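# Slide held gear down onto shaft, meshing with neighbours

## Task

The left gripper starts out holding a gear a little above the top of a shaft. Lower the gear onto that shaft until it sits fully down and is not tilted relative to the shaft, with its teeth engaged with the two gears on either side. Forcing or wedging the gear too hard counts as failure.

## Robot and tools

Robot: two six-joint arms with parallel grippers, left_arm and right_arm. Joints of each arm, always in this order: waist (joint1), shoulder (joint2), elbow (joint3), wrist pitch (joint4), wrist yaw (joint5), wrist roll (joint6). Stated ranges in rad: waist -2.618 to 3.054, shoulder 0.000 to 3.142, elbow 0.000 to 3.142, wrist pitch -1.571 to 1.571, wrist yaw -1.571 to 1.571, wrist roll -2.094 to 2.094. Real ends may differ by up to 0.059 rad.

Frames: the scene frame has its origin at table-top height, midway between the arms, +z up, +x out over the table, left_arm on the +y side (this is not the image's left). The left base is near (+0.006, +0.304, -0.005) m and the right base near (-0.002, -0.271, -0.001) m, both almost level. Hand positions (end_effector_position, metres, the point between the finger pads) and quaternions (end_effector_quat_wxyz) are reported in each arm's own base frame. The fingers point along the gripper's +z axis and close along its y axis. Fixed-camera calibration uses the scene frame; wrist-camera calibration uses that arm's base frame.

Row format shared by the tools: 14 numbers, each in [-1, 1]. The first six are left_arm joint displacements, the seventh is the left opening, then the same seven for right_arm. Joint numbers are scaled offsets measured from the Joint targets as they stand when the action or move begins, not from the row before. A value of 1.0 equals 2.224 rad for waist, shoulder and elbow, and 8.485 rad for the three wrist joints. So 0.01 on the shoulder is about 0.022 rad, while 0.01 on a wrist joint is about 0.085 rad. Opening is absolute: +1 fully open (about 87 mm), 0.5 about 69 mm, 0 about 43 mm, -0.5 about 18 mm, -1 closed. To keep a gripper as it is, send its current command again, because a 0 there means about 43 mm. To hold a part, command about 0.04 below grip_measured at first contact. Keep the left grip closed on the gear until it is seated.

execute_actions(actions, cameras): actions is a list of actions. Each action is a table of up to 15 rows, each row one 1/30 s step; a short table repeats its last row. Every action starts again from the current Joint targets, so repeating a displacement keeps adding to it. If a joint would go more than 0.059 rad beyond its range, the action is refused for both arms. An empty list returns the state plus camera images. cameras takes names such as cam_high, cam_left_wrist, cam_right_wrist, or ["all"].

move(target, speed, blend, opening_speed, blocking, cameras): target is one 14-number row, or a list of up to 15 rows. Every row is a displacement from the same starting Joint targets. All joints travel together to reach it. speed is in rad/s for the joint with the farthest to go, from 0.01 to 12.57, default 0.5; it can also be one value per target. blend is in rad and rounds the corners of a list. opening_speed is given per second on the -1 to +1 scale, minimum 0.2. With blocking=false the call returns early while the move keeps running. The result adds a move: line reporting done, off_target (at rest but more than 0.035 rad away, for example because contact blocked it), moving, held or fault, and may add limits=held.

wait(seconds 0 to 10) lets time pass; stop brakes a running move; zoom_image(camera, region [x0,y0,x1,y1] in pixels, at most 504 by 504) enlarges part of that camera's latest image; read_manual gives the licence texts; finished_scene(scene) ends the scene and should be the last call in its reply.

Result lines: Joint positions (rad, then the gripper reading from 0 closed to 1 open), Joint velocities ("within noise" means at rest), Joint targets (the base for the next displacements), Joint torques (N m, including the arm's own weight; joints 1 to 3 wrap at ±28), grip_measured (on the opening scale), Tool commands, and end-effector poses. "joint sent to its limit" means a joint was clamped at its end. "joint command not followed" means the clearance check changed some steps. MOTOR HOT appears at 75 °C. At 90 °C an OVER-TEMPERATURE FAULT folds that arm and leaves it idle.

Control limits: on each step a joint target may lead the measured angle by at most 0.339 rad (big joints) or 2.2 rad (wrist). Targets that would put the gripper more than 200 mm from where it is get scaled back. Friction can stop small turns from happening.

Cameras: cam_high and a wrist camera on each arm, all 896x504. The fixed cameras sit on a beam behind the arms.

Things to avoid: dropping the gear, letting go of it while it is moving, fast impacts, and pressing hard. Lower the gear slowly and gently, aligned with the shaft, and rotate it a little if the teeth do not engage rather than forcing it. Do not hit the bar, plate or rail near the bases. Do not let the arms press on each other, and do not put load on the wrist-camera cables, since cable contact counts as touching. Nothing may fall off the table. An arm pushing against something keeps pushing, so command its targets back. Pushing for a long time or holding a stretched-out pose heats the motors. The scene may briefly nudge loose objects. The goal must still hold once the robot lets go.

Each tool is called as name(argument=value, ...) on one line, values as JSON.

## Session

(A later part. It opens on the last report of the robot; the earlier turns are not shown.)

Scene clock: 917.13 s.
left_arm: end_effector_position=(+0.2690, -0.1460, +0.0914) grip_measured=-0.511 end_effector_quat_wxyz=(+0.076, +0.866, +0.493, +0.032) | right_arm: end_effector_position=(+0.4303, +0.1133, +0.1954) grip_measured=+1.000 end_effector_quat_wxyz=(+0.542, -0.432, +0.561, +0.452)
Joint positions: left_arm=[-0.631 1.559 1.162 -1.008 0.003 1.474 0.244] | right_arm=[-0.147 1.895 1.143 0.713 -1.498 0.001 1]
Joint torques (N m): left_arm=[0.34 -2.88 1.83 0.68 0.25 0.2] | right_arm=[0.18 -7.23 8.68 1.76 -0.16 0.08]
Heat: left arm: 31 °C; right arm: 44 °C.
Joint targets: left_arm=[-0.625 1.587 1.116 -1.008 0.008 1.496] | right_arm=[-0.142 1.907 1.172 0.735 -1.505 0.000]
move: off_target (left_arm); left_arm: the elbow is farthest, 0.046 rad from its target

move(target=[0,-0.003,0.008,-0.003,0,-0.003,-0.6,0,0,0,0,0,0,1], speed=0.12, cameras=["cam_left_wrist","cam_right_wrist"])

zoom_image(camera="cam_left_wrist", region=[480, 190, 640, 330])

zoom_image(camera="cam_right_wrist", region=[150, 115, 280, 215])

Scene clock: 924.00 s.
left_arm: end_effector_position=(+0.2689, -0.1459, +0.0913) grip_measured=-0.511 end_effector_quat_wxyz=(+0.076, +0.866, +0.493, +0.032) | right_arm: end_effector_position=(+0.4303, +0.1133, +0.1954) grip_measured=+1.000 end_effector_quat_wxyz=(+0.542, -0.432, +0.561, +0.452)
Joint positions: left_arm=[-0.631 1.559 1.162 -1.009 0.003 1.474 0.244] | right_arm=[-0.147 1.895 1.143 0.713 -1.498 0.001 1]
Joint torques (N m): left_arm=[0.36 -3.4 3.26 0.45 0.25 -0.09] | right_arm=[0.18 -7.23 8.69 1.76 -0.16 0.08]
Heat: left arm: 30 °C; right arm: 44 °C.
Joint targets: left_arm=[-0.625 1.580 1.134 -1.034 0.008 1.470] | right_arm=[-0.142 1.907 1.172 0.735 -1.505 0.000]
move: done
camera_calibration:
cam_left_wrist: T_world_to_cam=[[-0.847059, 0.504075, -0.168522, 0.31526], [0.216052, 0.616251, 0.757335, -0.018111], [0.485605, 0.605098, -0.630908, 0.156723], [0, 0, 0, 1]] pos_world=[0.194851, -0.242587, 0.165722]
cam_right_wrist: T_world_to_cam=[[0.976399, -0.213581, -0.0320776, -0.391671], [-0.183145, -0.740067, -0.647115, 0.309266], [0.114472, 0.637717, -0.761717, 0.172303], [0, 0, 0, 1]] pos_world=[0.419344, 0.0353433, 0.318813]
Images, in order (width x height): cam_left_wrist 896x504, cam_right_wrist 896x504.

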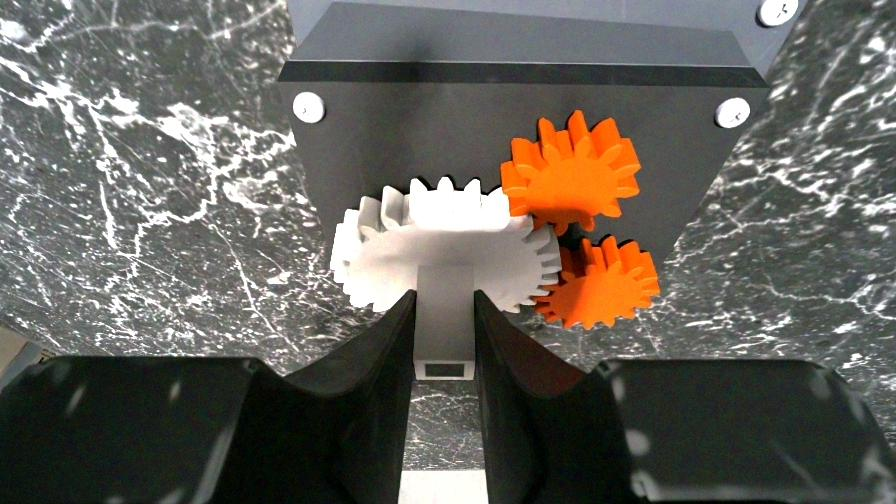

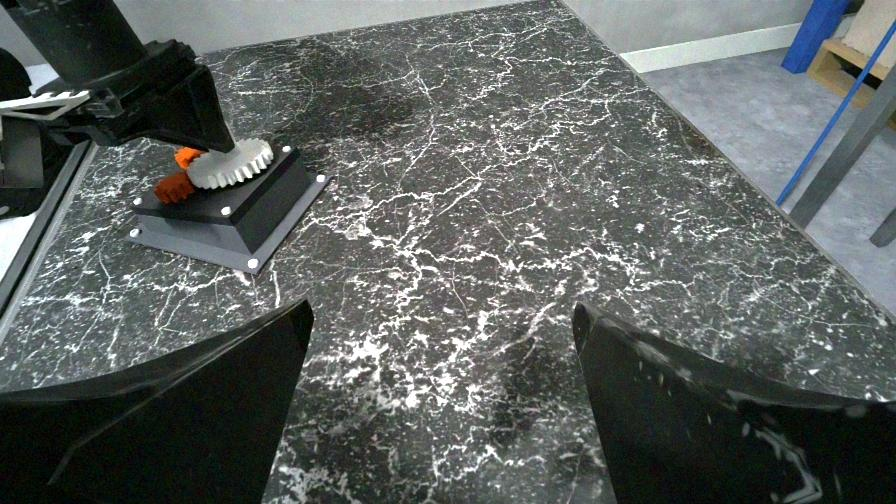

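Scaled by 3.150 from the camera's 896x504 image, which has a finer 1280x720 frame.

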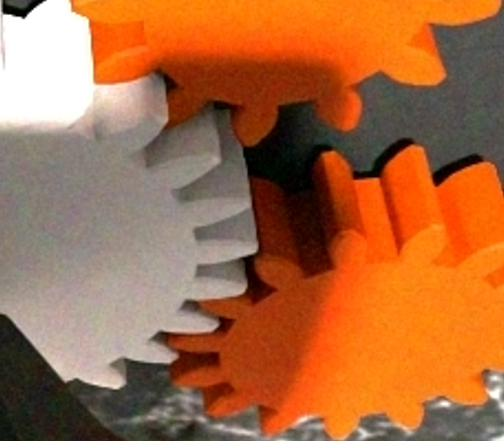

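Scaled by 3.877 from the camera's 896x504 image, which has a finer 1280x720 frame.

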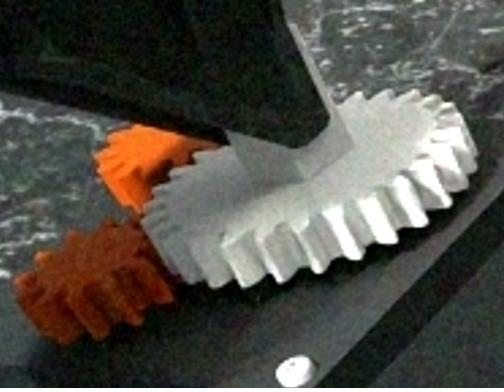

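move(target=[[0,0.007,0.012,-0.001,0,0.002,-0.6,0,0,0,0,0,0,1],[0,0.009,0.012,-0.001,0,0.002,-0.6,0,0,0,0,0,0,1],[0,0.009,-0.004,0.001,0,0.006,-0.6,0,0,0,0,0,0,1],[0,0.009,-0.006,0.002,0,-0.002,-0.6,0,0,0,0,0,0,1],[0,0.009,-0.006,0.003,-0.003,0.002,-0.6,0,0,0,0,0,0,1],[0,0.009,-0.006,0.003,0.003,0.005,-0.6,0,0,0,0,0,0,1],[0,0.009,-0.006,0.003,0,0.001,-0.6,0,0,0,0,0,0,1]], speed=0.12)

Scene clock: 938.97 s.
left_arm: end_effector_position=(+0.2689, -0.1460, +0.0911) grip_measured=-0.511 end_effector_quat_wxyz=(+0.074, +0.869, +0.489, +0.032) | right_arm: end_effector_position=(+0.4303, +0.1133, +0.1954) grip_measured=+1.000 end_effector_quat_wxyz=(+0.542, -0.432, +0.561, +0.452)
Joint positions: left_arm=[-0.631 1.562 1.165 -1.013 0.004 1.486 0.244] | right_arm=[-0.147 1.895 1.143 0.713 -1.498 0.001 1]
Joint torques (N m): left_arm=[0.38 -2.15 1.96 0.73 0.23 -0.12] | right_arm=[0.18 -7.23 8.68 1.76 -0.16 0.08]
Heat: left arm: 30 °C; right arm: 44 °C.
Joint targets: left_arm=[-0.625 1.601 1.121 -1.008 0.008 1.479] | right_arm=[-0.142 1.907 1.172 0.735 -1.505 0.000]
move: off_target (left_arm); left_arm: the elbow is farthest, 0.044 rad from its target

move(target=[[0,-0.011,0.013,-0.002,0,0.001,-0.6,0,0,0,0,0,0,1],[0,-0.011,0.013,-0.002,0,0.001,-0.2,0,0,0,0,0,0,1]], speed=0.1, opening_speed=0.4, cameras=["cam_left_wrist"])

zoom_image(camera="cam_left_wrist", region=[320, 130, 640, 380])

Scene clock: 946.80 s.
left_arm: end_effector_position=(+0.2681, -0.1455, +0.0898) grip_measured=-0.200 end_effector_quat_wxyz=(+0.072, +0.869, +0.489, +0.030) | right_arm: end_effector_position=(+0.4303, +0.1133, +0.1954) grip_measured=+1.000 end_effector_quat_wxyz=(+0.542, -0.432, +0.561, +0.452)
Joint positions: left_arm=[-0.631 1.563 1.162 -1.013 0.004 1.486 0.4] | right_arm=[-0.147 1.895 1.143 0.713 -1.498 0.001 1]
Joint torques (N m): left_arm=[0.42 -4.16 4.63 0.52 0.25 -0.03] | right_arm=[0.18 -7.23 8.68 1.76 -0.16 0.08]
Heat: left arm: 30 °C; right arm: 44 °C.
Joint targets: left_arm=[-0.625 1.576 1.149 -1.025 0.008 1.487] | right_arm=[-0.142 1.907 1.172 0.735 -1.505 0.000]
move: done
camera_calibration:
cam_left_wrist: T_world_to_cam=[[-0.842383, 0.514685, -0.159655, 0.313637], [0.228278, 0.609201, 0.759449, -0.0214531], [0.488139, 0.603302, -0.630672, 0.155006], [0, 0, 0, 1]] pos_world=[0.193435, -0.24187, 0.164124]
Images, in order (width x height): cam_left_wrist 896x504.

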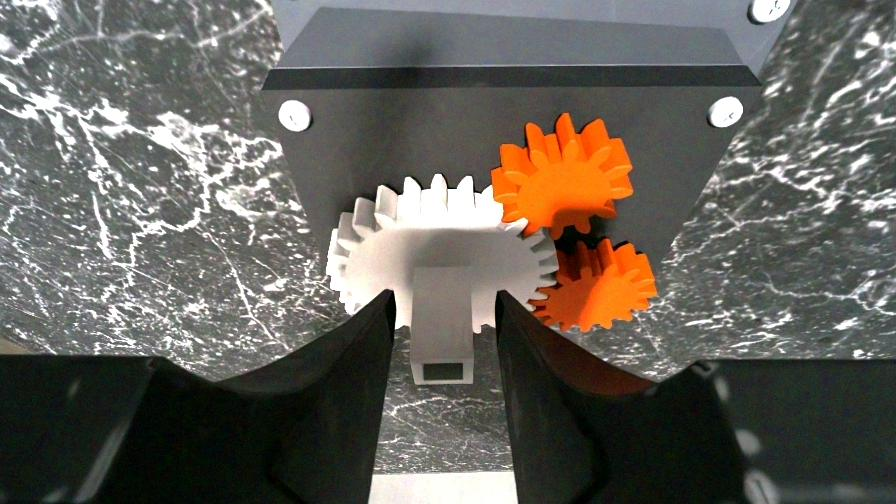

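Scaled by 1.575 from the camera's 896x504 image, which has a finer 1280x720 frame.

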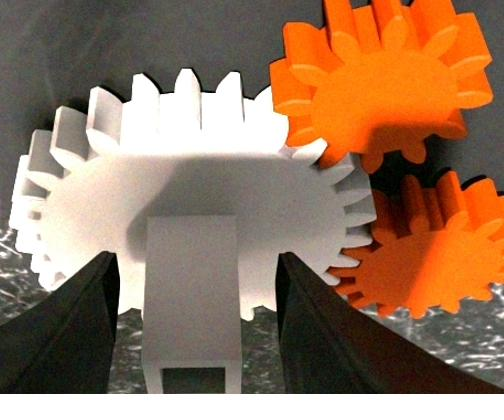

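move(target=[[0,-0.02,0.013,-0.002,0,0,-0.1,0,0,0,0,0,0,1],[0,-0.029,0.033,-0.010,0,0,-0.1,0,0,0,0,0,0,1],[0,-0.036,0.068,-0.0205,0,0,-0.1,0,0,0,0,0,0,1]], speed=0.15, opening_speed=0.4, cameras=["cam_left_wrist","cam_right_wrist"])

zoom_image(camera="cam_right_wrist", region=[150, 115, 280, 215])

zoom_image(camera="cam_left_wrist", region=[260, 150, 680, 400])

Scene clock: 964.60 s.
left_arm: end_effector_position=(+0.2608, -0.1402, +0.1281) grip_measured=-0.100 end_effector_quat_wxyz=(+0.067, +0.869, +0.489, +0.028) | right_arm: end_effector_position=(+0.4303, +0.1133, +0.1954) grip_measured=+1.000 end_effector_quat_wxyz=(+0.542, -0.432, +0.561, +0.452)
Joint positions: left_arm=[-0.631 1.526 1.28 -1.178 0.004 1.486 0.45] | right_arm=[-0.147 1.895 1.143 0.713 -1.498 0.001 1]
Joint torques (N m): left_arm=[0.38 -7.23 7.34 0.44 0.23 -0.03] | right_arm=[0.18 -7.23 8.68 1.76 -0.16 0.08]
Heat: left arm: 31 °C; right arm: 44 °C.
Joint targets: left_arm=[-0.625 1.496 1.301 -1.199 0.008 1.487] | right_arm=[-0.142 1.907 1.172 0.735 -1.505 0.000]
move: done
camera_calibration:
cam_left_wrist: T_world_to_cam=[[-0.843673, 0.51561, -0.149543, 0.309974], [0.234575, 0.6046, 0.761206, -0.0547015], [0.482898, 0.607129, -0.631033, 0.181499], [0, 0, 0, 1]] pos_world=[0.186702, -0.236946, 0.202525]
cam_right_wrist: T_world_to_cam=[[0.976399, -0.213581, -0.0320776, -0.391671], [-0.183145, -0.740067, -0.647115, 0.309266], [0.114472, 0.637717, -0.761717, 0.172303], [0, 0, 0, 1]] pos_world=[0.419344, 0.0353433, 0.318813]
Images, in order (width x height): cam_left_wrist 896x504, cam_right_wrist 896x504.

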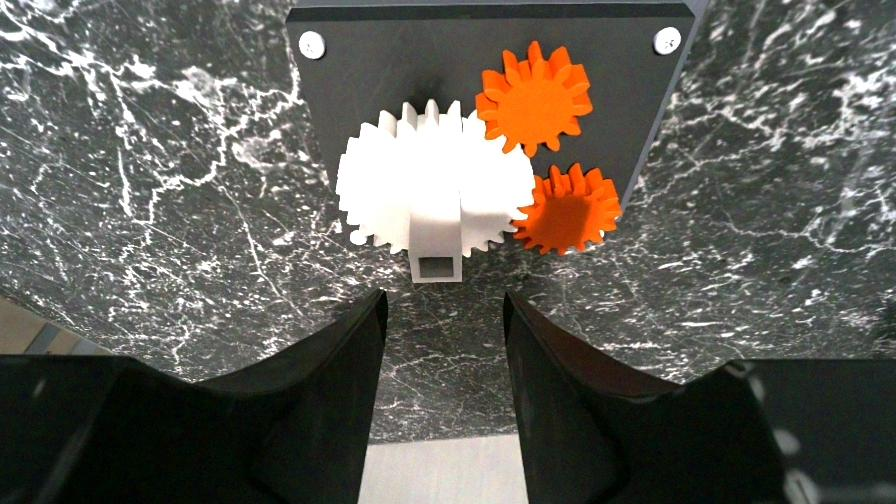

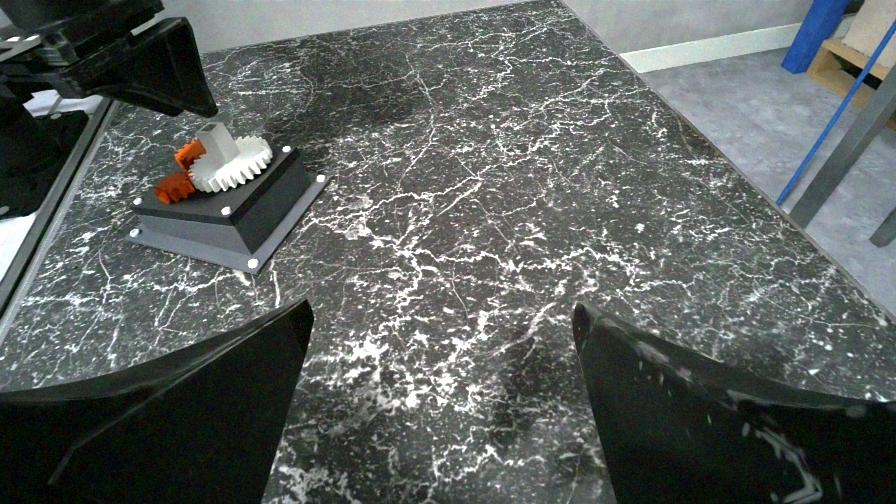

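Scaled by 3.877 from the camera's 896x504 image, which has a finer 1280x720 frame.

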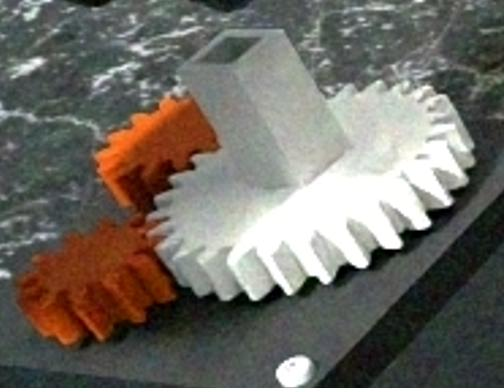

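Scaled by 1.200 from the camera's 896x504 image, which has a finer 1280x720 frame.

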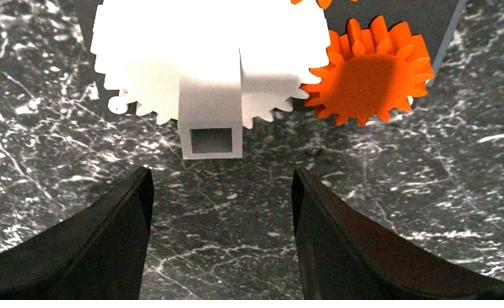

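finished_scene(scene=2)

The scene is finished: the task was done.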